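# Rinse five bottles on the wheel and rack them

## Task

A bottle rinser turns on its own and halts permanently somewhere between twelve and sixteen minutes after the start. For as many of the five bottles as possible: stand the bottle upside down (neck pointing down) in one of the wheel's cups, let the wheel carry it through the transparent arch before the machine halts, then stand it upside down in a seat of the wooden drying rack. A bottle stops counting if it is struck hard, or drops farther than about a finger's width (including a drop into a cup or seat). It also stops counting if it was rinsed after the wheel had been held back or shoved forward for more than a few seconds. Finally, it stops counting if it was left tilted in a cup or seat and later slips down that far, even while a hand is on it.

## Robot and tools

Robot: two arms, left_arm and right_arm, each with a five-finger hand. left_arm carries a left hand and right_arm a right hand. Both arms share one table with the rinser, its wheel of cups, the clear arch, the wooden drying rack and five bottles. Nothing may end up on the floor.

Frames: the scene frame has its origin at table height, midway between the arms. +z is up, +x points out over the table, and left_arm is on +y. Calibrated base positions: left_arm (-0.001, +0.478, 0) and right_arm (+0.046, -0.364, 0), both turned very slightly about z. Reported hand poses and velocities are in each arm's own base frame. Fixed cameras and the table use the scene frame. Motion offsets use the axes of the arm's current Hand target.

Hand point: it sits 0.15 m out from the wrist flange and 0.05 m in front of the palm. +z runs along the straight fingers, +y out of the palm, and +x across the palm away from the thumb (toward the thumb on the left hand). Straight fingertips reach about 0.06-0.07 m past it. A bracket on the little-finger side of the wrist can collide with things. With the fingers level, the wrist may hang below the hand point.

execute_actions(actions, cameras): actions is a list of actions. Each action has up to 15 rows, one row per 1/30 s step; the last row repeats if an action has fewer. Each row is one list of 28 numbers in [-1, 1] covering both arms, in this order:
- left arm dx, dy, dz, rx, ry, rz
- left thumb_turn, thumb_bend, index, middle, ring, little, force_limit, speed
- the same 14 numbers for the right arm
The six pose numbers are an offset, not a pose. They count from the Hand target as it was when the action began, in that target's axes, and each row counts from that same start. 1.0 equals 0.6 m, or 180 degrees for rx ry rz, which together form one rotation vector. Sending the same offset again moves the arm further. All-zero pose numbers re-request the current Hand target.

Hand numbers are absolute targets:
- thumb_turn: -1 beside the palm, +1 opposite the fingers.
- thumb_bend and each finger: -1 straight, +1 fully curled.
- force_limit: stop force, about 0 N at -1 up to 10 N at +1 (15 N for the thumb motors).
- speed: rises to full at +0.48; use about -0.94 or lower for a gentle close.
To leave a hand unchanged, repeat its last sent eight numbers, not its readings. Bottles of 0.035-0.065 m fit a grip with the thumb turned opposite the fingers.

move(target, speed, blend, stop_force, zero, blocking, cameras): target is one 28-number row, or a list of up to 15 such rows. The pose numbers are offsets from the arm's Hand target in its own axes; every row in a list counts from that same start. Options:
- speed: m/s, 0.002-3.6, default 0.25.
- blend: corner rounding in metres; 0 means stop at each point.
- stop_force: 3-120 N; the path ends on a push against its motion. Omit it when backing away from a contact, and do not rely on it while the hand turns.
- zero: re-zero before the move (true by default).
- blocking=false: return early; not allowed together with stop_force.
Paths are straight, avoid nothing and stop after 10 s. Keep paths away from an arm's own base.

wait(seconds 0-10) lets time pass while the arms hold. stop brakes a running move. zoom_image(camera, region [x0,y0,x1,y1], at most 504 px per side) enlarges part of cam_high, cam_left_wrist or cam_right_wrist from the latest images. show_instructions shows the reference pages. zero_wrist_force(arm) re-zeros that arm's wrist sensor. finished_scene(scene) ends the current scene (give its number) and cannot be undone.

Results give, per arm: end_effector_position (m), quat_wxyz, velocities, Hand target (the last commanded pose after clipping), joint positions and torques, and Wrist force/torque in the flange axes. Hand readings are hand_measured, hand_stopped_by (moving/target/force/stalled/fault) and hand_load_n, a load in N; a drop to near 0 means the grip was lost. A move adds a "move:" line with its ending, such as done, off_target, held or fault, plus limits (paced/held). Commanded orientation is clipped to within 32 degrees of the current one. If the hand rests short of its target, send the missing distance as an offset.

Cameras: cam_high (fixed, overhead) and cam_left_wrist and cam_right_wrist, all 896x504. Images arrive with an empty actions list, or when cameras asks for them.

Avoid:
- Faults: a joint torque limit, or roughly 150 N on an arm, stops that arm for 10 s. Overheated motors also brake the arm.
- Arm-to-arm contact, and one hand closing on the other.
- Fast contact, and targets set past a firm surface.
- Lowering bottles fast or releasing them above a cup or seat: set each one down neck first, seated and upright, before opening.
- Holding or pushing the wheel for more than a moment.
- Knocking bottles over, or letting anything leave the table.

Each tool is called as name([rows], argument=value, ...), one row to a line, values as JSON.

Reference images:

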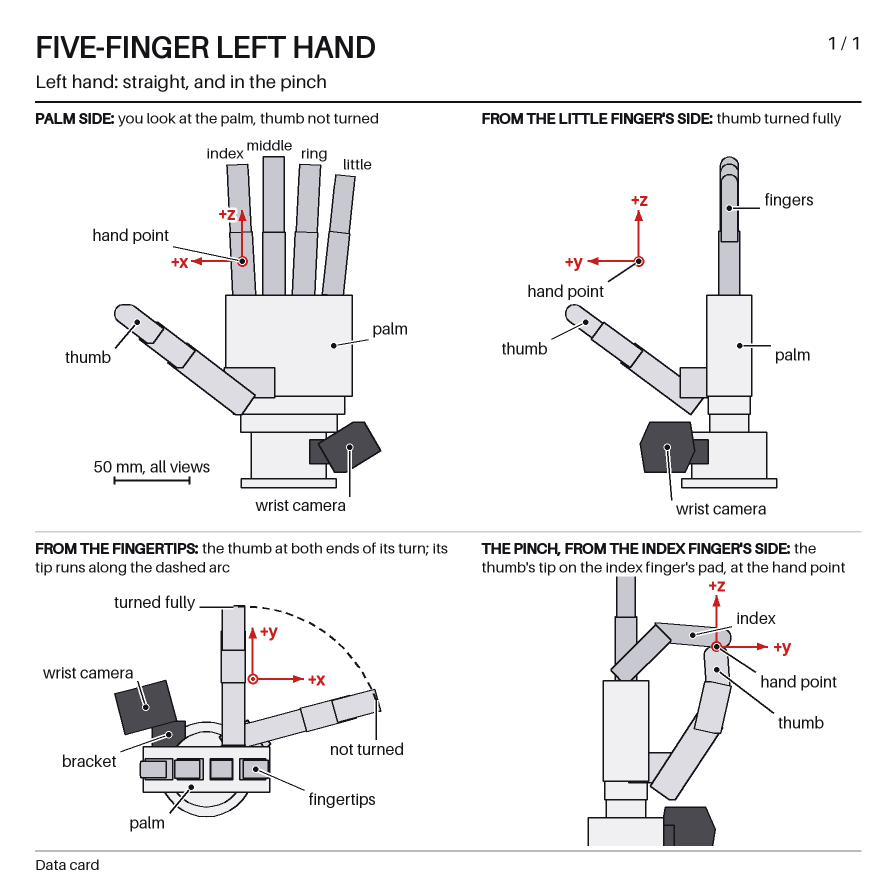

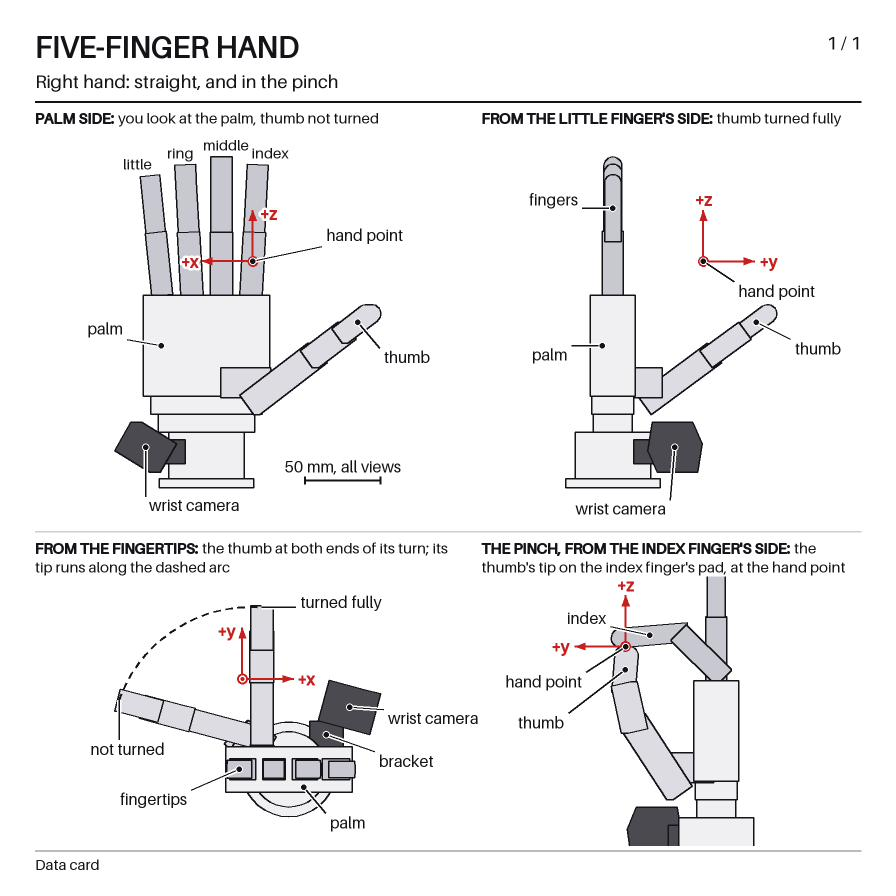

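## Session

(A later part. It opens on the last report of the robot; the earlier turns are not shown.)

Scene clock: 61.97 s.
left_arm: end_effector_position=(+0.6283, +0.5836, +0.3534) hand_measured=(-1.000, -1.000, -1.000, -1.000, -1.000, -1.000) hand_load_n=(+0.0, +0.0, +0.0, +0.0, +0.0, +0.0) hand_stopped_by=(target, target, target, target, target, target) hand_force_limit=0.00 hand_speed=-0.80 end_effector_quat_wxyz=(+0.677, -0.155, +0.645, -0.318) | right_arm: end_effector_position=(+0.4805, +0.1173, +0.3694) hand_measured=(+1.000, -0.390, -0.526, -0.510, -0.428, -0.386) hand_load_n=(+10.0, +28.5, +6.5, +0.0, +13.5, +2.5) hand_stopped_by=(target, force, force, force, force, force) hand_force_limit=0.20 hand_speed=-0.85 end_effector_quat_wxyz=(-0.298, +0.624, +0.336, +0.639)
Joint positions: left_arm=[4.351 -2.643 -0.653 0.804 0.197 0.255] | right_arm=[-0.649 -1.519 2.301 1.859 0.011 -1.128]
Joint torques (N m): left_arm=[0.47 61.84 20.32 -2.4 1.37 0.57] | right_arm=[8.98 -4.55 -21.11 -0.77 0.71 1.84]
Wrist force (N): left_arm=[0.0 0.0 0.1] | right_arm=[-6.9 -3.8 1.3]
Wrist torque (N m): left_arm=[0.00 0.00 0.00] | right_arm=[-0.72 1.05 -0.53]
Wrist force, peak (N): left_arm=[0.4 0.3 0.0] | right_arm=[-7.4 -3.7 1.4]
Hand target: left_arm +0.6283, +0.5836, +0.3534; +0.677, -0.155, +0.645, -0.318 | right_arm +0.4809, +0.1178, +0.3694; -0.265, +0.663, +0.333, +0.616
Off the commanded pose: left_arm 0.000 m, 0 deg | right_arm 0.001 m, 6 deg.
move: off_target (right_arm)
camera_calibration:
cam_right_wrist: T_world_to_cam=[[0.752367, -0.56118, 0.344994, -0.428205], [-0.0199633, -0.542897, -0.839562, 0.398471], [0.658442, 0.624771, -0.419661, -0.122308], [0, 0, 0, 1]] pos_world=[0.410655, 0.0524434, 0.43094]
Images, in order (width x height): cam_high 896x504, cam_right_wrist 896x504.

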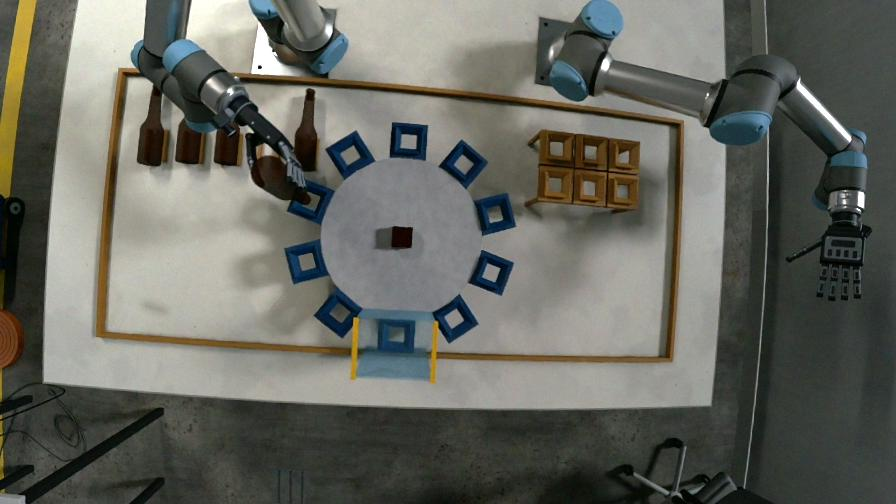

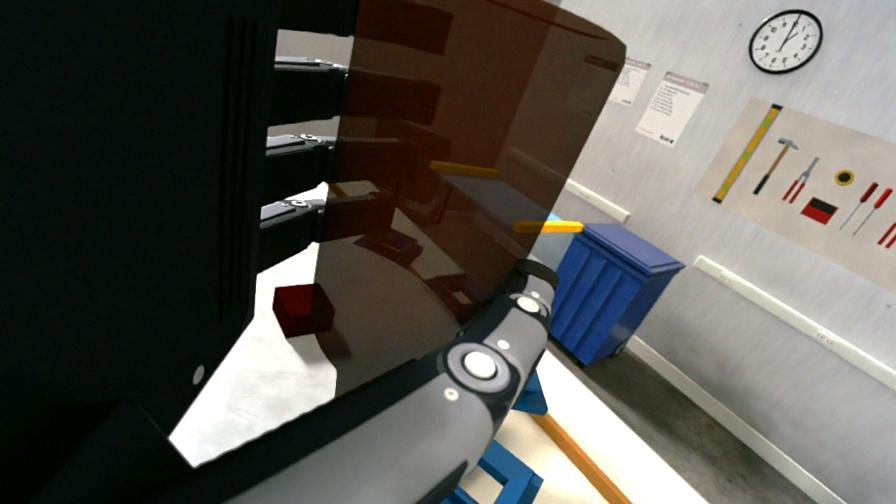

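move(target=[0,0,0,0,0,0,-1,-1,-1,-1,-1,-1,0,-0.8,0.0008,-0.0215,-0.0038,-0.2494,-0.0014,0.0176,1,0.35,0.3,0.3,0.3,0.3,0.2,-0.85], speed=0.25, cameras=["cam_right_wrist","cam_high"])

zoom_image(camera="cam_high", region=[220, 80, 440, 300])

Scene clock: 66.73 s.
left_arm: end_effector_position=(+0.6283, +0.5836, +0.3534) hand_measured=(-1.000, -1.000, -1.000, -1.000, -1.000, -1.000) hand_load_n=(+0.0, +0.0, +0.0, +0.0, +0.0, +0.0) hand_stopped_by=(target, target, target, target, target, target) hand_force_limit=0.00 hand_speed=-0.80 end_effector_quat_wxyz=(+0.677, -0.155, +0.645, -0.318) | right_arm: end_effector_position=(+0.4696, +0.1244, +0.3693) hand_measured=(+1.000, -0.390, -0.526, -0.510, -0.428, -0.386) hand_load_n=(+10.0, +28.5, +6.5, +0.0, +13.5, +2.5) hand_stopped_by=(target, force, force, force, force, force) hand_force_limit=0.20 hand_speed=-0.85 end_effector_quat_wxyz=(-0.008, +0.724, +0.056, +0.688)
Joint positions: left_arm=[4.351 -2.643 -0.653 0.804 0.197 0.255] | right_arm=[0.137 -1.684 2.461 2.419 -1.619 -1.634]
Joint torques (N m): left_arm=[0.81 62.24 19.88 -2.46 1.2 0.67] | right_arm=[9.43 -2.93 -24.85 -4.33 -1.72 1.74]
Wrist force (N): left_arm=[0.2 -0.1 0.3] | right_arm=[-7.4 -3.8 1.4]
Wrist torque (N m): left_arm=[-0.02 -0.03 0.01] | right_arm=[-0.75 1.19 -0.57]
Wrist force, peak (N): left_arm=[0.3 0.5 0.1] | right_arm=[-7.6 -3.9 1.7]
Hand target: left_arm +0.6283, +0.5836, +0.3534; +0.677, -0.155, +0.645, -0.318 | right_arm +0.4696, +0.1244, +0.3693; -0.008, +0.724, +0.056, +0.688
Off the commanded pose: left_arm 0.000 m, 0 deg | right_arm 0.000 m, 0 deg.
move: done
camera_calibration:
cam_right_wrist: T_world_to_cam=[[0.097718, -0.930923, 0.3519, -0.065142], [-0.457758, -0.356012, -0.814686, 0.575128], [0.883691, -0.0814756, -0.460926, -0.122154], [0, 0, 0, 1]] pos_world=[0.377581, 0.134158, 0.435169]
Images, in order (width x height): cam_high 896x504, cam_right_wrist 896x504.

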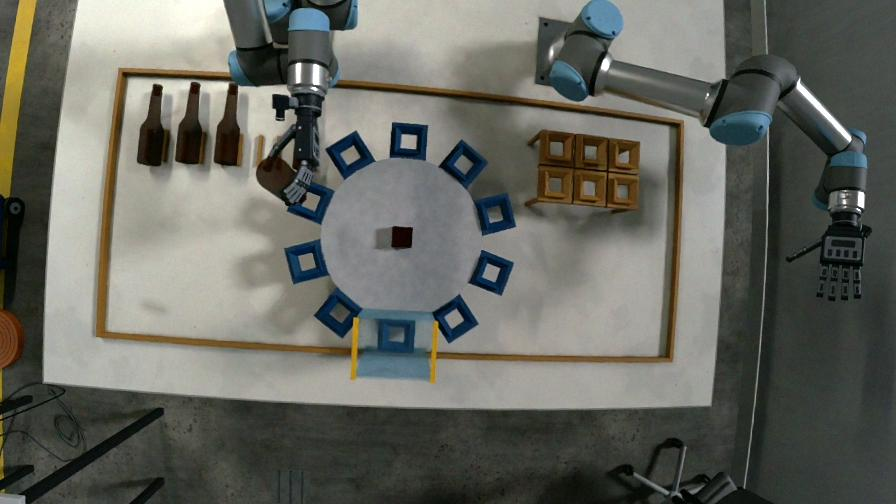

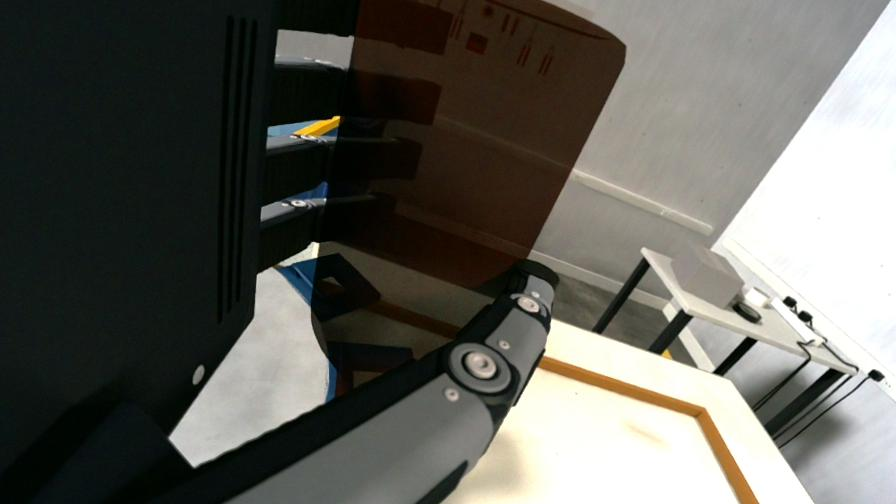

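Scaled by 2.291 from the camera's 896x504 image, which has a finer 1280x720 frame.

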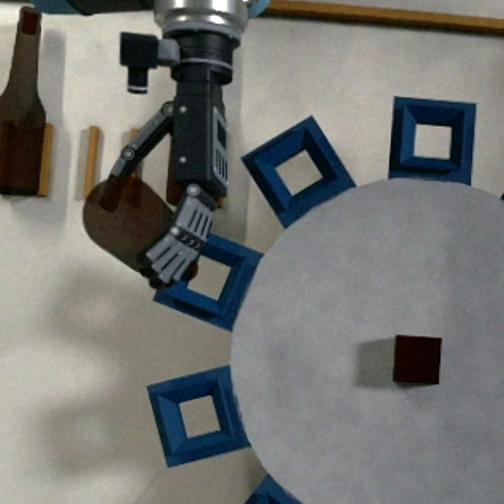

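zoom_image(camera="cam_high", region=[245, 140, 325, 220])

Scaled by 6.300 from the camera's 896x504 image, which has a finer 1280x720 frame.

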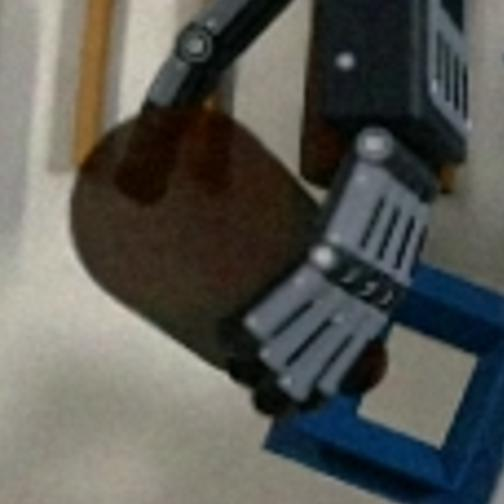

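zoom_image(camera="cam_right_wrist", region=[240, 0, 660, 420])

Scaled by 1.200 from the camera's 896x504 image, which has a finer 1280x720 frame.

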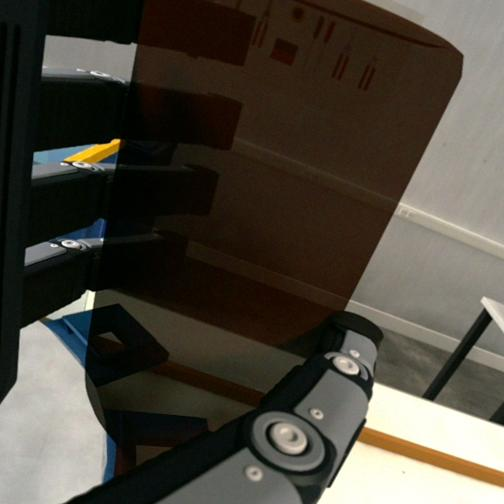

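move(target=[0,0,0,0,0,0,-1,-1,-1,-1,-1,-1,0,-0.8,0.0012,-0.0077,0.0124,0.0013,-0.0190,0.0017,1,0.35,0.3,0.3,0.3,0.3,0.2,-0.85], speed=0.15, cameras=["cam_high"])

zoom_image(camera="cam_high", region=[245, 140, 325, 220])

Scene clock: 70.23 s.
left_arm: end_effector_position=(+0.6283, +0.5836, +0.3534) hand_measured=(-1.000, -1.000, -1.000, -1.000, -1.000, -1.000) hand_load_n=(+0.0, +0.0, +0.0, +0.0, +0.0, +0.0) hand_stopped_by=(target, target, target, target, target, target) hand_force_limit=0.00 hand_speed=-0.80 end_effector_quat_wxyz=(+0.677, -0.155, +0.645, -0.318) | right_arm: end_effector_position=(+0.4766, +0.1297, +0.3693) hand_measured=(+1.000, -0.390, -0.526, -0.510, -0.428, -0.386) hand_load_n=(+10.0, +28.5, +6.5, +0.0, +13.0, +2.5) hand_stopped_by=(target, force, force, force, force, force) hand_force_limit=0.20 hand_speed=-0.85 end_effector_quat_wxyz=(-0.009, +0.744, +0.055, +0.666)
Joint positions: left_arm=[4.351 -2.643 -0.653 0.804 0.197 0.255] | right_arm=[0.153 -1.705 2.424 2.536 -1.635 -1.624]
Joint torques (N m): left_arm=[0.52 61.07 19.95 -2.44 1.28 0.58] | right_arm=[10 -27.12 -25.04 -0.23 -1.82 1.71]
Wrist force (N): left_arm=[0.1 0.0 0.0] | right_arm=[-7.1 -4.1 1.7]
Wrist torque (N m): left_arm=[0.01 -0.01 0.01] | right_arm=[-0.81 1.11 -0.56]
Wrist force, peak (N): left_arm=[0.5 0.3 0.0] | right_arm=[-7.9 -3.9 1.7]
Hand target: left_arm +0.6283, +0.5836, +0.3534; +0.677, -0.155, +0.645, -0.318 | right_arm +0.4766, +0.1297, +0.3693; -0.009, +0.744, +0.055, +0.666
Off the commanded pose: left_arm 0.000 m, 0 deg | right_arm 0.000 m, 0 deg.
move: done
Images, in order (width x height): cam_high 896x504.

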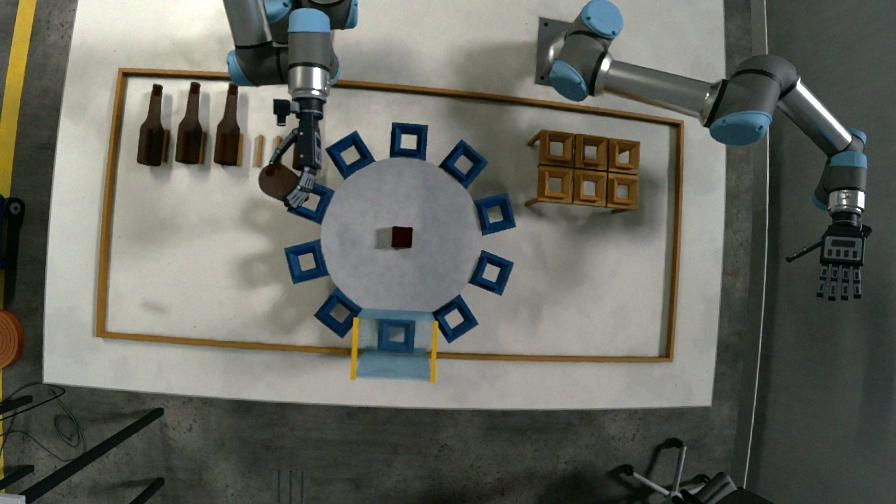

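Scaled by 6.300 from the camera's 896x504 image, which has a finer 1280x720 frame.

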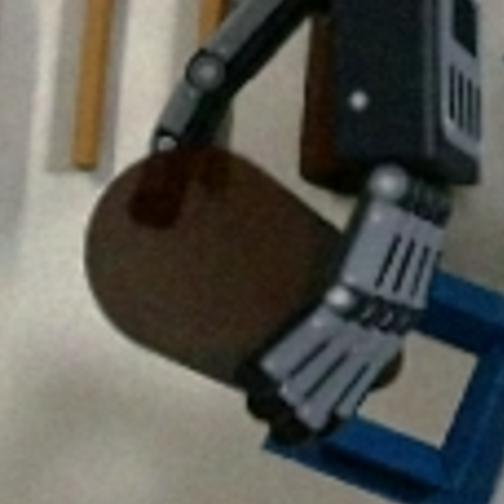

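wait(seconds=2.5, cameras=["cam_high"])

Scene clock: 73.87 s.
left_arm: end_effector_position=(+0.6283, +0.5836, +0.3534) hand_measured=(-1.000, -1.000, -1.000, -1.000, -1.000, -1.000) hand_load_n=(-0.5, +0.0, +0.0, +0.0, +0.0, +0.0) hand_stopped_by=(target, target, target, target, target, target) hand_force_limit=0.00 hand_speed=-0.80 end_effector_quat_wxyz=(+0.677, -0.155, +0.645, -0.318) | right_arm: end_effector_position=(+0.4766, +0.1297, +0.3693) hand_measured=(+1.000, -0.390, -0.526, -0.510, -0.428, -0.386) hand_load_n=(+10.0, +28.5, +6.5, +0.0, +13.0, +3.0) hand_stopped_by=(target, force, force, force, force, force) hand_force_limit=0.20 hand_speed=-0.85 end_effector_quat_wxyz=(-0.009, +0.744, +0.055, +0.666)
Joint positions: left_arm=[4.351 -2.643 -0.653 0.804 0.197 0.255] | right_arm=[0.153 -1.705 2.423 2.537 -1.635 -1.623]
Joint torques (N m): left_arm=[0.9 60.98 20.22 -2.39 1.48 0.52] | right_arm=[7.96 -27.98 -24.64 -0.32 -1.52 1.59]
Wrist force (N): left_arm=[-0.1 0.1 0.0] | right_arm=[-7.2 -3.7 1.6]
Wrist torque (N m): left_arm=[0.01 0.02 -0.01] | right_arm=[-0.75 1.14 -0.55]
Wrist force, peak (N): left_arm=[0.3 0.2 0.3] | right_arm=[-7.6 -4.0 1.5]
Hand target: left_arm +0.6283, +0.5836, +0.3534; +0.677, -0.155, +0.645, -0.318 | right_arm +0.4766, +0.1297, +0.3693; -0.009, +0.744, +0.055, +0.666
Off the commanded pose: left_arm 0.000 m, 0 deg | right_arm 0.000 m, 0 deg.
wait: 2.50 s; at rest from the start
Images, in order (width x height): cam_high 896x504.

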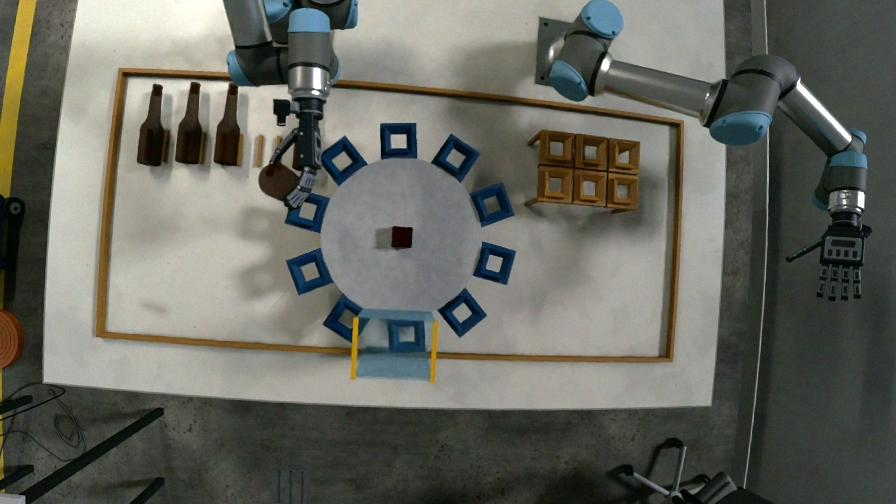

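wait(seconds=1.2)

move(target=[0,0,0,0,0,0,-1,-1,-1,-1,-1,-1,0,-0.8,-0.1140,-0.0075,0.013,0,0,0,1,0.35,0.3,0.3,0.3,0.3,0.2,-0.85], speed=0.15, cameras=["cam_high","cam_right_wrist"])

zoom_image(camera="cam_high", region=[245, 140, 325, 220])

Scene clock: 75.40 s.
left_arm: end_effector_position=(+0.6283, +0.5836, +0.3534) hand_measured=(-1.000, -1.000, -1.000, -1.000, -1.000, -1.000) hand_load_n=(+0.0, +0.0, +0.0, +0.0, +0.0, +0.0) hand_stopped_by=(target, target, target, target, target, target) hand_force_limit=0.00 hand_speed=-0.80 end_effector_quat_wxyz=(+0.677, -0.155, +0.645, -0.318) | right_arm: end_effector_position=(+0.4766, +0.1297, +0.3693) hand_measured=(+1.000, -0.390, -0.526, -0.510, -0.428, -0.386) hand_load_n=(+10.0, +28.0, +6.0, +0.0, +13.5, +2.5) hand_stopped_by=(target, force, force, force, force, force) hand_force_limit=0.20 hand_speed=-0.85 end_effector_quat_wxyz=(-0.009, +0.744, +0.055, +0.666)
Joint positions: left_arm=[4.351 -2.643 -0.653 0.804 0.197 0.255] | right_arm=[0.153 -1.705 2.423 2.537 -1.635 -1.623]
Joint torques (N m): left_arm=[-0.74 61.04 19.45 -2.42 1.36 0.59] | right_arm=[9.35 -25.99 -25.48 -0.19 -1.74 1.7]
Wrist force (N): left_arm=[0.1 0.1 0.0] | right_arm=[-7.2 -4.0 1.8]
Wrist torque (N m): left_arm=[0.01 -0.01 0.00] | right_arm=[-0.80 1.12 -0.56]
Wrist force, peak (N): left_arm=[0.3 -0.2 0.3] | right_arm=[-7.5 -4.0 1.7]
Hand target: left_arm +0.6283, +0.5836, +0.3534; +0.677, -0.155, +0.645, -0.318 | right_arm +0.4766, +0.1297, +0.3693; -0.009, +0.744, +0.055, +0.666
Off the commanded pose: left_arm 0.000 m, 0 deg | right_arm 0.000 m, 0 deg.
wait: 1.20 s; at rest from the start

Scene clock: 76.57 s.
left_arm: end_effector_position=(+0.6283, +0.5836, +0.3534) hand_measured=(-1.000, -1.000, -1.000, -1.000, -1.000, -1.000) hand_load_n=(-0.5, +0.0, +0.0, +0.0, +0.0, +0.0) hand_stopped_by=(target, target, target, target, target, target) hand_force_limit=0.00 hand_speed=-0.80 end_effector_quat_wxyz=(+0.677, -0.155, +0.645, -0.318) | right_arm: end_effector_position=(+0.4765, +0.1301, +0.3004) hand_measured=(+1.000, -0.390, -0.526, -0.510, -0.428, -0.386) hand_load_n=(+10.0, +28.5, +6.5, +0.0, +13.5, +2.5) hand_stopped_by=(target, force, force, force, force, force) hand_force_limit=0.20 hand_speed=-0.85 end_effector_quat_wxyz=(-0.009, +0.744, +0.055, +0.666)
Joint positions: left_arm=[4.351 -2.643 -0.653 0.804 0.197 0.255] | right_arm=[0.154 -1.508 2.508 2.255 -1.636 -1.623]
Joint torques (N m): left_arm=[1.02 60.78 20.75 -2.48 1.52 0.57] | right_arm=[9.61 -5.5 -7.93 -4.62 -1.93 -2.68]
Wrist force (N): left_arm=[0.3 0.3 -0.1] | right_arm=[-6.9 -3.8 1.8]
Wrist torque (N m): left_arm=[0.04 -0.05 0.01] | right_arm=[-0.73 1.04 -0.35]
Wrist force, peak (N): left_arm=[0.3 0.3 -0.1] | right_arm=[-8.0 -4.2 1.8]
Hand target: left_arm +0.6283, +0.5836, +0.3534; +0.677, -0.155, +0.645, -0.318 | right_arm +0.4765, +0.1301, +0.3003; -0.009, +0.744, +0.055, +0.666
Off the commanded pose: left_arm 0.000 m, 0 deg | right_arm 0.000 m, 0 deg.
move: done
camera_calibration:
cam_right_wrist: T_world_to_cam=[[0.118537, -0.930943, 0.345391, -0.0442272], [-0.505858, -0.355937, -0.785759, 0.538393], [0.854434, -0.081577, -0.513116, -0.129987], [0, 0, 0, 1]] pos_world=[0.388658, 0.139857, 0.371624]
Images, in order (width x height): cam_high 896x504, cam_right_wrist 896x504.

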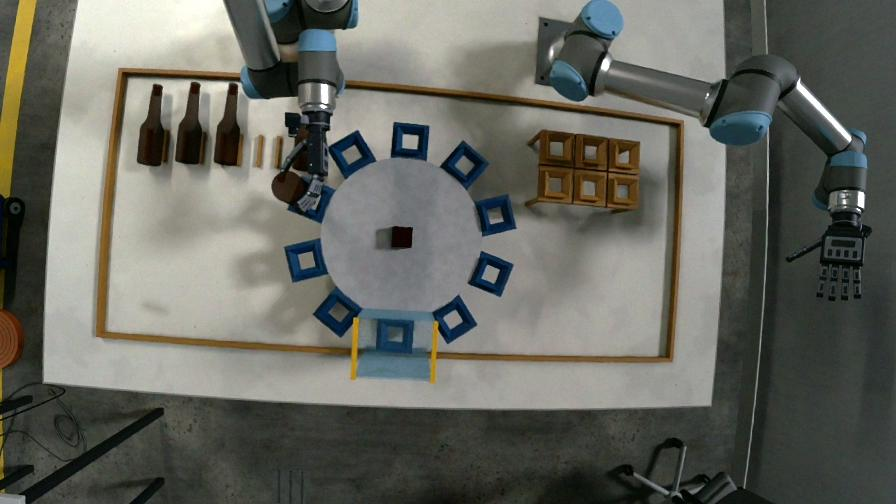

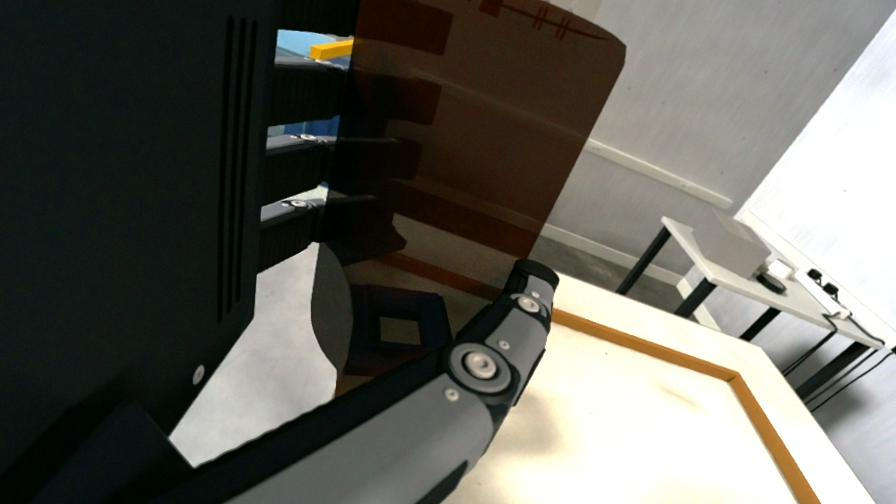

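Scaled by 6.300 from the camera's 896x504 image, which has a finer 1280x720 frame.

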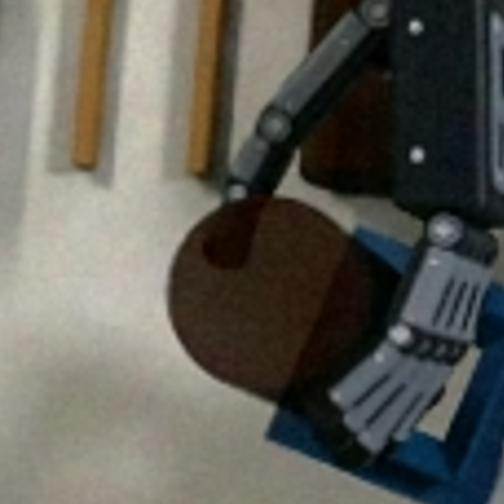

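move(target=[0,0,0,0,0,0,-1,-1,-1,-1,-1,-1,0,-0.8,-0.2643,-0.0174,0.0301,0,0,0,1,0.35,0.3,0.3,0.3,0.3,0.2,-0.85], speed=0.04, stop_force=4, cameras=["cam_high","cam_right_wrist"])

zoom_image(camera="cam_high", region=[245, 140, 325, 220])

Scene clock: 79.37 s.
left_arm: end_effector_position=(+0.6283, +0.5836, +0.3534) hand_measured=(-1.000, -1.000, -1.000, -1.000, -1.000, -1.000) hand_load_n=(+0.0, +0.0, +0.0, +0.0, +0.0, +0.0) hand_stopped_by=(target, target, target, target, target, target) hand_force_limit=0.00 hand_speed=-0.80 end_effector_quat_wxyz=(+0.677, -0.155, +0.645, -0.318) | right_arm: end_effector_position=(+0.4764, +0.1303, +0.2522) hand_measured=(+1.000, -0.390, -0.526, -0.510, -0.428, -0.386) hand_load_n=(+8.5, +29.0, +4.0, +0.0, +13.5, +4.0) hand_stopped_by=(target, force, force, force, force, force) hand_force_limit=0.20 hand_speed=-0.85 end_effector_quat_wxyz=(-0.009, +0.744, +0.055, +0.666)
Joint positions: left_arm=[4.351 -2.643 -0.653 0.804 0.197 0.255] | right_arm=[0.155 -1.333 2.543 2.046 -1.637 -1.623]
Joint torques (N m): left_arm=[0.03 60.94 18.9 -2.35 1.41 0.64] | right_arm=[-7.66 -33.73 -15.91 -0.34 2.18 0.92]
Wrist force (N): left_arm=[0.2 0.2 -0.1] | right_arm=[-7.0 -2.6 0.9]
Wrist torque (N m): left_arm=[0.02 -0.03 0.01] | right_arm=[-0.67 1.01 -0.45]
Wrist force, peak (N): left_arm=[0.4 0.2 -0.1] | right_arm=[-9.2 -1.9 1.5]
Hand target: left_arm +0.6283, +0.5836, +0.3534; +0.677, -0.155, +0.645, -0.318 | right_arm +0.4764, +0.1303, +0.2522; -0.009, +0.744, +0.055, +0.666 (not the last commanded pose)
Off the commanded pose: left_arm 0.000 m, 0 deg | right_arm 0.112 m, 0 deg.
move: contact (right_arm)
camera_calibration:
cam_right_wrist: T_world_to_cam=[[0.118769, -0.930976, 0.34522, -0.0273643], [-0.506504, -0.355849, -0.785382, 0.50082], [0.854019, -0.0815759, -0.513807, -0.154262], [0, 0, 0, 1]] pos_world=[0.38866, 0.140157, 0.323521]
Images, in order (width x height): cam_high 896x504, cam_right_wrist 896x504.

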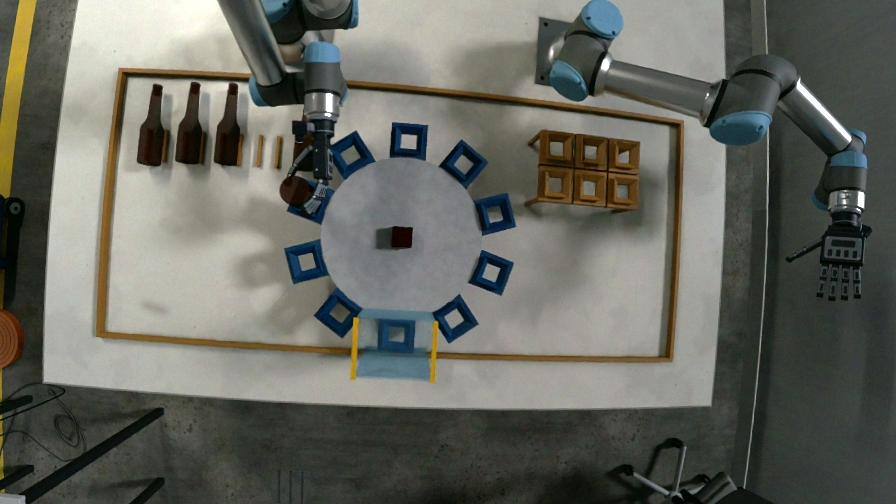

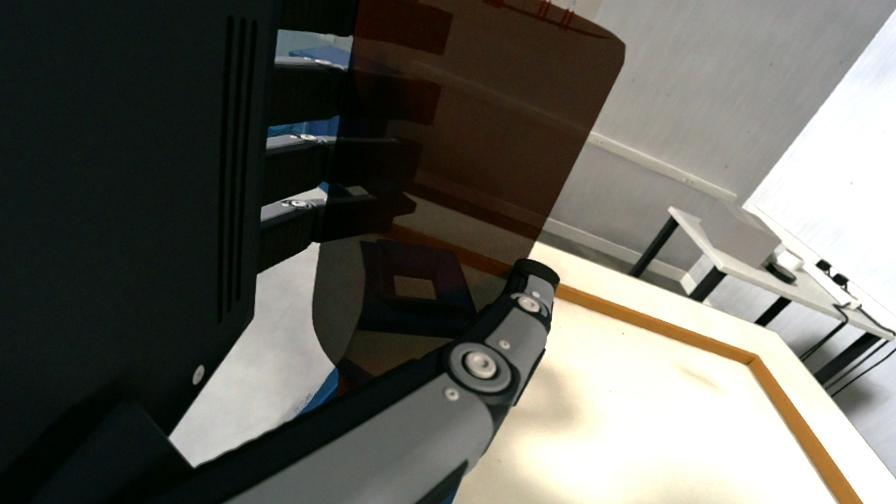

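Scaled by 6.300 from the camera's 896x504 image, which has a finer 1280x720 frame.

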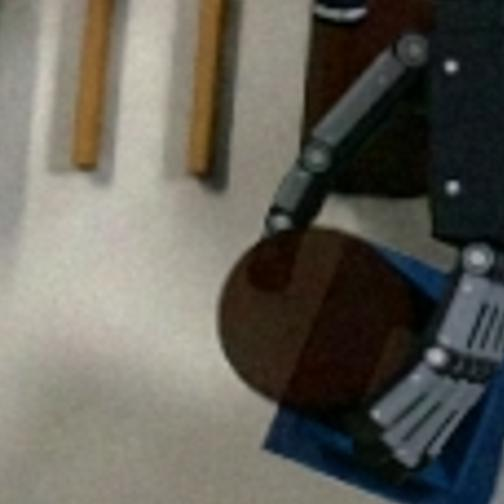

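move([
  [0,0,0,0,0,0,-1,-1,-1,-1,-1,-1,0,-0.8,0.0198,0.0012,-0.0023,0,0,0,1,0.35,0.3,0.3,0.3,0.3,0.2,-0.85],
  [0,0,0,0,0,0,-1,-1,-1,-1,-1,-1,0,-0.8,0.019,0.011,-0.0048,0,0,0,1,0.35,0.3,0.3,0.3,0.3,0.2,-0.85],
], speed=0.05)

move(target=[0,0,0,0,0,0,-1,-1,-1,-1,-1,-1,0,-0.8,-0.2017,-0.0122,0.0230,0,0,0,1,0.35,0.3,0.3,0.3,0.3,0.2,-0.85], speed=0.04, stop_force=4, cameras=["cam_high","cam_right_wrist"])

Scene clock: 81.93 s.
left_arm: end_effector_position=(+0.6283, +0.5836, +0.3534) hand_measured=(-1.000, -1.000, -1.000, -1.000, -1.000, -1.000) hand_load_n=(+0.0, +0.0, +0.0, +0.0, +0.0, +0.0) hand_stopped_by=(target, target, target, target, target, target) hand_force_limit=0.00 hand_speed=-0.80 end_effector_quat_wxyz=(+0.677, -0.155, +0.645, -0.318) | right_arm: end_effector_position=(+0.4754, +0.1243, +0.2642) hand_measured=(+1.000, -0.390, -0.526, -0.510, -0.428, -0.386) hand_load_n=(+10.0, +28.0, +6.0, +0.0, +13.5, +2.5) hand_stopped_by=(target, force, force, force, force, force) hand_force_limit=0.20 hand_speed=-0.85 end_effector_quat_wxyz=(-0.009, +0.744, +0.055, +0.666)
Joint positions: left_arm=[4.351 -2.643 -0.653 0.804 0.197 0.255] | right_arm=[0.132 -1.387 2.548 2.095 -1.614 -1.626]
Joint torques (N m): left_arm=[0.91 61.07 20.31 -2.27 1.35 0.61] | right_arm=[-11.39 -33.79 -4.19 -4.45 1.43 -2.6]
Wrist force (N): left_arm=[0.1 0.2 -0.2] | right_arm=[-6.8 -3.3 1.6]
Wrist torque (N m): left_arm=[0.02 -0.01 0.00] | right_arm=[-0.63 1.06 -0.32]
Wrist force, peak (N): left_arm=[0.4 -0.2 -0.1] | right_arm=[-7.1 -3.5 1.6]
Hand target: left_arm +0.6283, +0.5836, +0.3534; +0.677, -0.155, +0.645, -0.318 | right_arm +0.4754, +0.1243, +0.2642; -0.009, +0.744, +0.055, +0.666
Off the commanded pose: left_arm 0.000 m, 0 deg | right_arm 0.000 m, 0 deg.
move: done

Scene clock: 85.27 s.
left_arm: end_effector_position=(+0.6283, +0.5836, +0.3534) hand_measured=(-1.000, -1.000, -1.000, -1.000, -1.000, -1.000) hand_load_n=(+0.0, +0.0, +0.0, +0.0, -0.5, +0.0) hand_stopped_by=(target, target, target, target, target, target) hand_force_limit=0.00 hand_speed=-0.80 end_effector_quat_wxyz=(+0.677, -0.155, +0.645, -0.318) | right_arm: end_effector_position=(+0.4753, +0.1243, +0.1785) hand_measured=(+1.000, -0.390, -0.526, -0.510, -0.428, -0.386) hand_load_n=(+4.5, +29.5, +6.5, +0.0, +12.0, +1.0) hand_stopped_by=(target, force, force, force, force, force) hand_force_limit=0.20 hand_speed=-0.85 end_effector_quat_wxyz=(-0.009, +0.744, +0.055, +0.665)
Joint positions: left_arm=[4.351 -2.643 -0.653 0.804 0.197 0.255] | right_arm=[0.132 -1.031 2.563 1.724 -1.614 -1.625]
Joint torques (N m): left_arm=[0.41 60.83 19.34 -2.58 1.4 0.59] | right_arm=[9.33 -40.52 3.02 0.12 2.13 1.7]
Wrist force (N): left_arm=[0.3 0.1 0.2] | right_arm=[-6.9 -1.0 0.6]
Wrist torque (N m): left_arm=[-0.01 -0.03 0.01] | right_arm=[-0.63 1.08 -0.43]
Wrist force, peak (N): left_arm=[0.3 0.2 0.4] | right_arm=[-7.1 -3.6 1.5]
Hand target: left_arm +0.6283, +0.5836, +0.3534; +0.677, -0.155, +0.645, -0.318 | right_arm +0.4753, +0.1243, +0.1785; -0.009, +0.744, +0.055, +0.665 (not the last commanded pose)
Off the commanded pose: left_arm 0.000 m, 0 deg | right_arm 0.036 m, 0 deg.
move: contact (right_arm)
camera_calibration:
cam_right_wrist: T_world_to_cam=[[0.118842, -0.931003, 0.345122, -0.00741114], [-0.507005, -0.355755, -0.785101, 0.440434], [0.853711, -0.0816758, -0.514302, -0.191374], [0, 0, 0, 1]] pos_world=[0.387561, 0.134156, 0.249919]
Images, in order (width x height): cam_high 896x504, cam_right_wrist 896x504.

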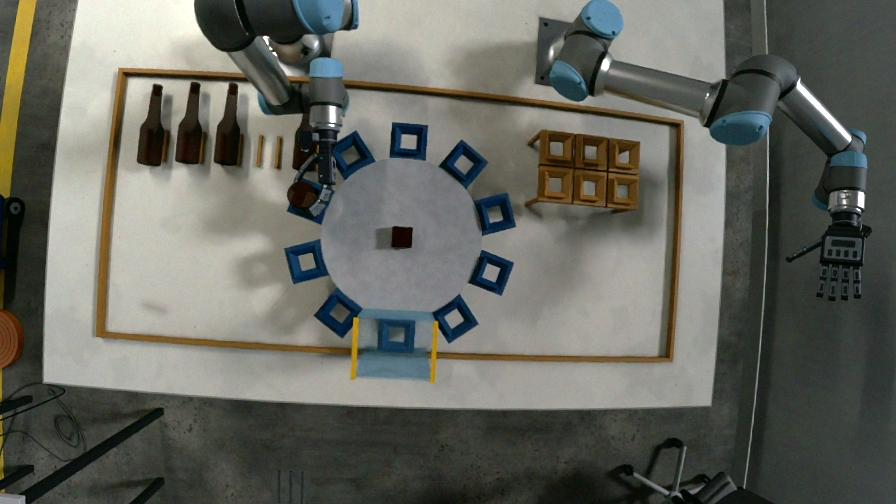

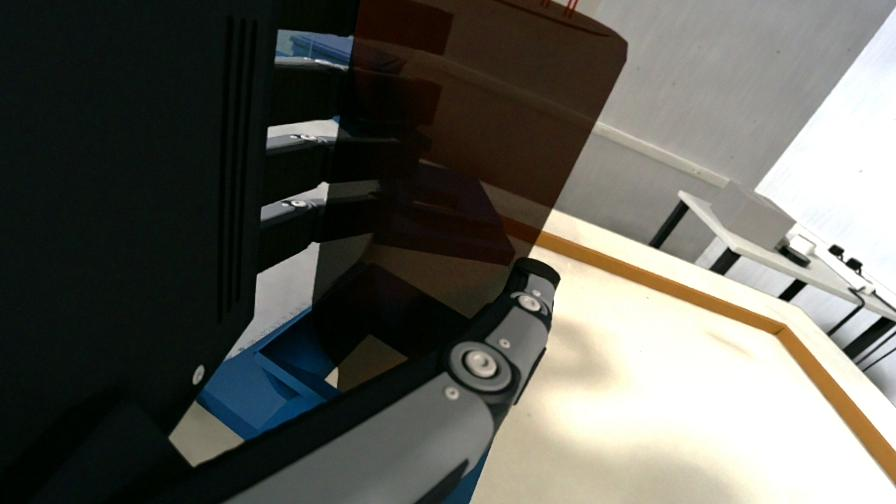

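zoom_image(camera="cam_right_wrist", region=[170, 180, 560, 504])

zoom_image(camera="cam_high", region=[245, 140, 345, 240])

Scaled by 1.292 from the camera's 896x504 image, which has a finer 1280x720 frame.

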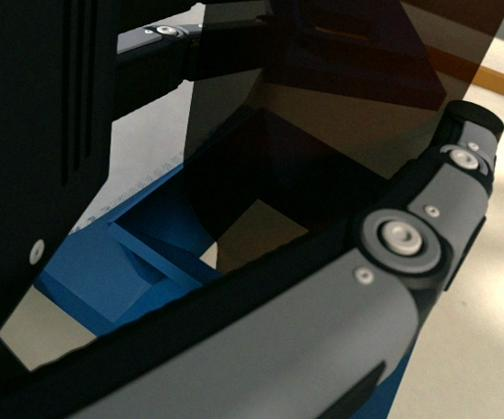

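Scaled by 5.040 from the camera's 896x504 image, which has a finer 1280x720 frame.

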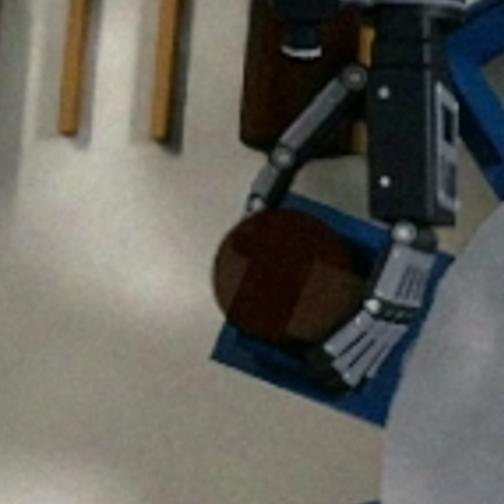

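move(target=[0,0,0,0,0,0,-1,-1,-1,-1,-1,-1,0,-0.8,0.004,0.0083,-0.0054,0.0009,0.0075,0.0121,1,0.35,0.3,0.3,0.3,0.3,0.2,-0.85], speed=0.05)

move(target=[0,0,0,0,0,0,-1,-1,-1,-1,-1,-1,0,-0.8,-0.0546,-0.0033,0.0063,0,0,0,1,0.35,0.3,0.3,0.3,0.3,0.2,-0.85], speed=0.03, stop_force=5, cameras=["cam_high","cam_right_wrist"])

zoom_image(camera="cam_right_wrist", region=[170, 180, 560, 504])

zoom_image(camera="cam_high", region=[245, 140, 345, 240])

Scene clock: 87.37 s.
left_arm: end_effector_position=(+0.6283, +0.5836, +0.3534) hand_measured=(-1.000, -1.000, -1.000, -1.000, -1.000, -1.000) hand_load_n=(+0.0, +0.0, +0.0, +0.0, +0.0, +0.0) hand_stopped_by=(target, target, target, target, target, target) hand_force_limit=0.00 hand_speed=-0.80 end_effector_quat_wxyz=(+0.677, -0.155, +0.645, -0.318) | right_arm: end_effector_position=(+0.4728, +0.1193, +0.1816) hand_measured=(+1.000, -0.390, -0.526, -0.510, -0.428, -0.386) hand_load_n=(+6.5, +28.5, +9.0, +0.0, +12.5, +0.5) hand_stopped_by=(target, force, force, force, force, force) hand_force_limit=0.20 hand_speed=-0.85 end_effector_quat_wxyz=(-0.024, +0.737, +0.042, +0.674)
Joint positions: left_arm=[4.351 -2.643 -0.653 0.804 0.197 0.255] | right_arm=[0.104 -1.029 2.578 1.684 -1.583 -1.591]
Joint torques (N m): left_arm=[-0.88 61.83 20.44 -2.42 1.56 0.57] | right_arm=[-13.98 -14.52 3.03 -4.64 1.8 1.86]
Wrist force (N): left_arm=[0.4 0.0 0.2] | right_arm=[-7.1 -2.4 1.4]
Wrist torque (N m): left_arm=[-0.01 -0.04 0.03] | right_arm=[-0.51 1.08 -0.48]
Wrist force, peak (N): left_arm=[0.4 -0.3 -0.1] | right_arm=[-7.6 -2.8 1.5]
Hand target: left_arm +0.6283, +0.5836, +0.3534; +0.677, -0.155, +0.645, -0.318 | right_arm +0.4728, +0.1193, +0.1816; -0.024, +0.737, +0.042, +0.674
Off the commanded pose: left_arm 0.000 m, 0 deg | right_arm 0.000 m, 0 deg.
move: done

Scene clock: 89.03 s.
left_arm: end_effector_position=(+0.6283, +0.5836, +0.3534) hand_measured=(-1.000, -1.000, -1.000, -1.000, -1.000, -1.000) hand_load_n=(+0.0, +0.0, +0.0, +0.0, +0.0, +0.0) hand_stopped_by=(target, target, target, target, target, target) hand_force_limit=0.00 hand_speed=-0.80 end_effector_quat_wxyz=(+0.677, -0.155, +0.645, -0.318) | right_arm: end_effector_position=(+0.4730, +0.1198, +0.1682) hand_measured=(+1.000, -0.390, -0.526, -0.510, -0.428, -0.386) hand_load_n=(+2.5, +29.5, +8.0, +0.0, +11.0, +0.0) hand_stopped_by=(target, force, force, force, force, force) hand_force_limit=0.20 hand_speed=-0.85 end_effector_quat_wxyz=(-0.024, +0.738, +0.042, +0.674)
Joint positions: left_arm=[4.351 -2.643 -0.653 0.804 0.197 0.255] | right_arm=[0.106 -0.971 2.571 1.633 -1.585 -1.591]
Joint torques (N m): left_arm=[-0.46 61.95 19.38 -2.61 1.59 0.6] | right_arm=[-10.98 -40.33 4.33 -0.23 2.21 1.67]
Wrist force (N): left_arm=[0.1 -0.1 0.2] | right_arm=[-6.3 0.4 0.0]
Wrist torque (N m): left_arm=[-0.03 0.00 0.01] | right_arm=[-0.49 1.11 -0.53]
Wrist force, peak (N): left_arm=[0.4 0.1 0.2] | right_arm=[-7.6 -2.8 1.4]
Hand target: left_arm +0.6283, +0.5836, +0.3534; +0.677, -0.155, +0.645, -0.318 | right_arm +0.4730, +0.1198, +0.1682; -0.024, +0.738, +0.042, +0.674 (not the last commanded pose)
Off the commanded pose: left_arm 0.000 m, 0 deg | right_arm 0.020 m, 0 deg.
move: contact (right_arm)
camera_calibration:
cam_right_wrist: T_world_to_cam=[[0.112177, -0.944192, 0.309707, 0.00284387], [-0.491528, -0.323598, -0.808507, 0.422264], [0.863607, -0.0615341, -0.500397, -0.204572], [0, 0, 0, 1]] pos_world=[0.383906, 0.126741, 0.238155]
Images, in order (width x height): cam_high 896x504, cam_right_wrist 896x504.

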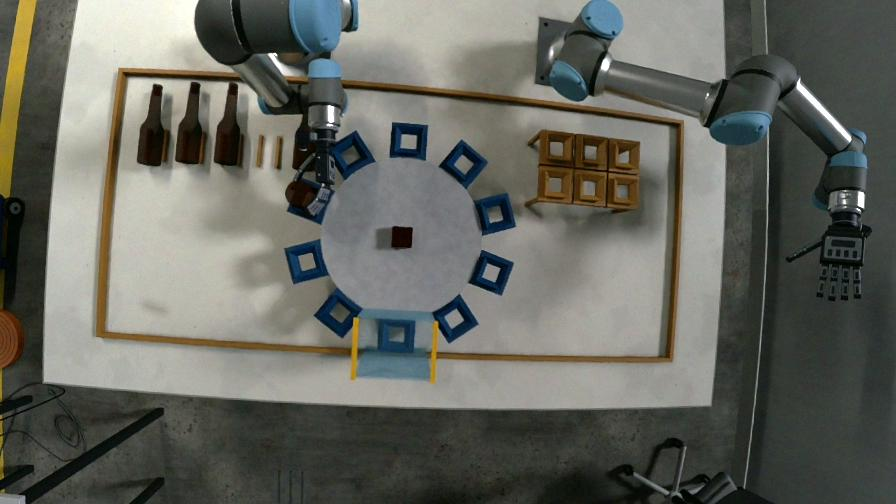

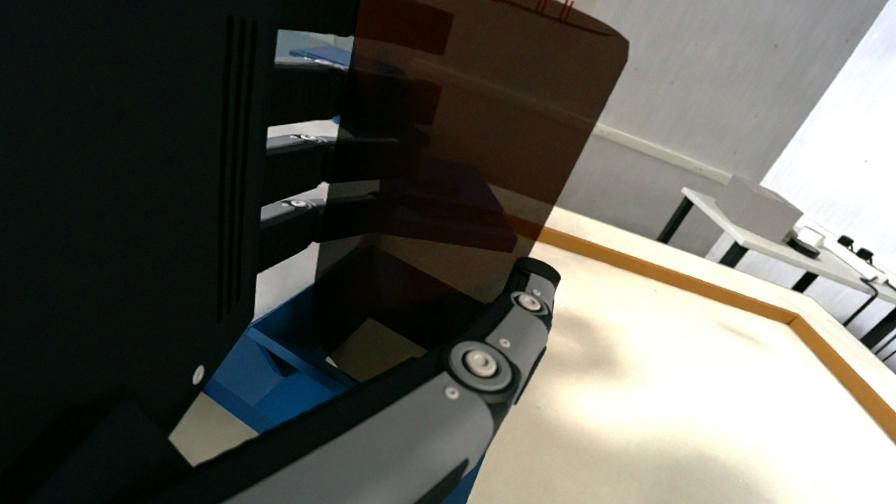

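Scaled by 1.292 from the camera's 896x504 image, which has a finer 1280x720 frame.

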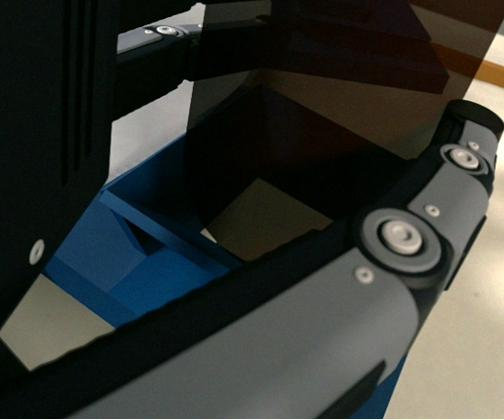

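Scaled by 5.040 from the camera's 896x504 image, which has a finer 1280x720 frame.

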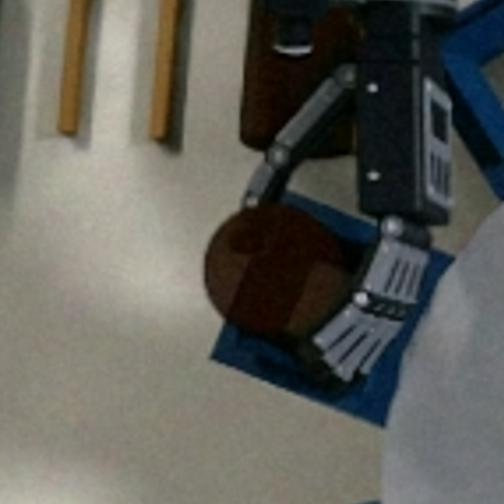

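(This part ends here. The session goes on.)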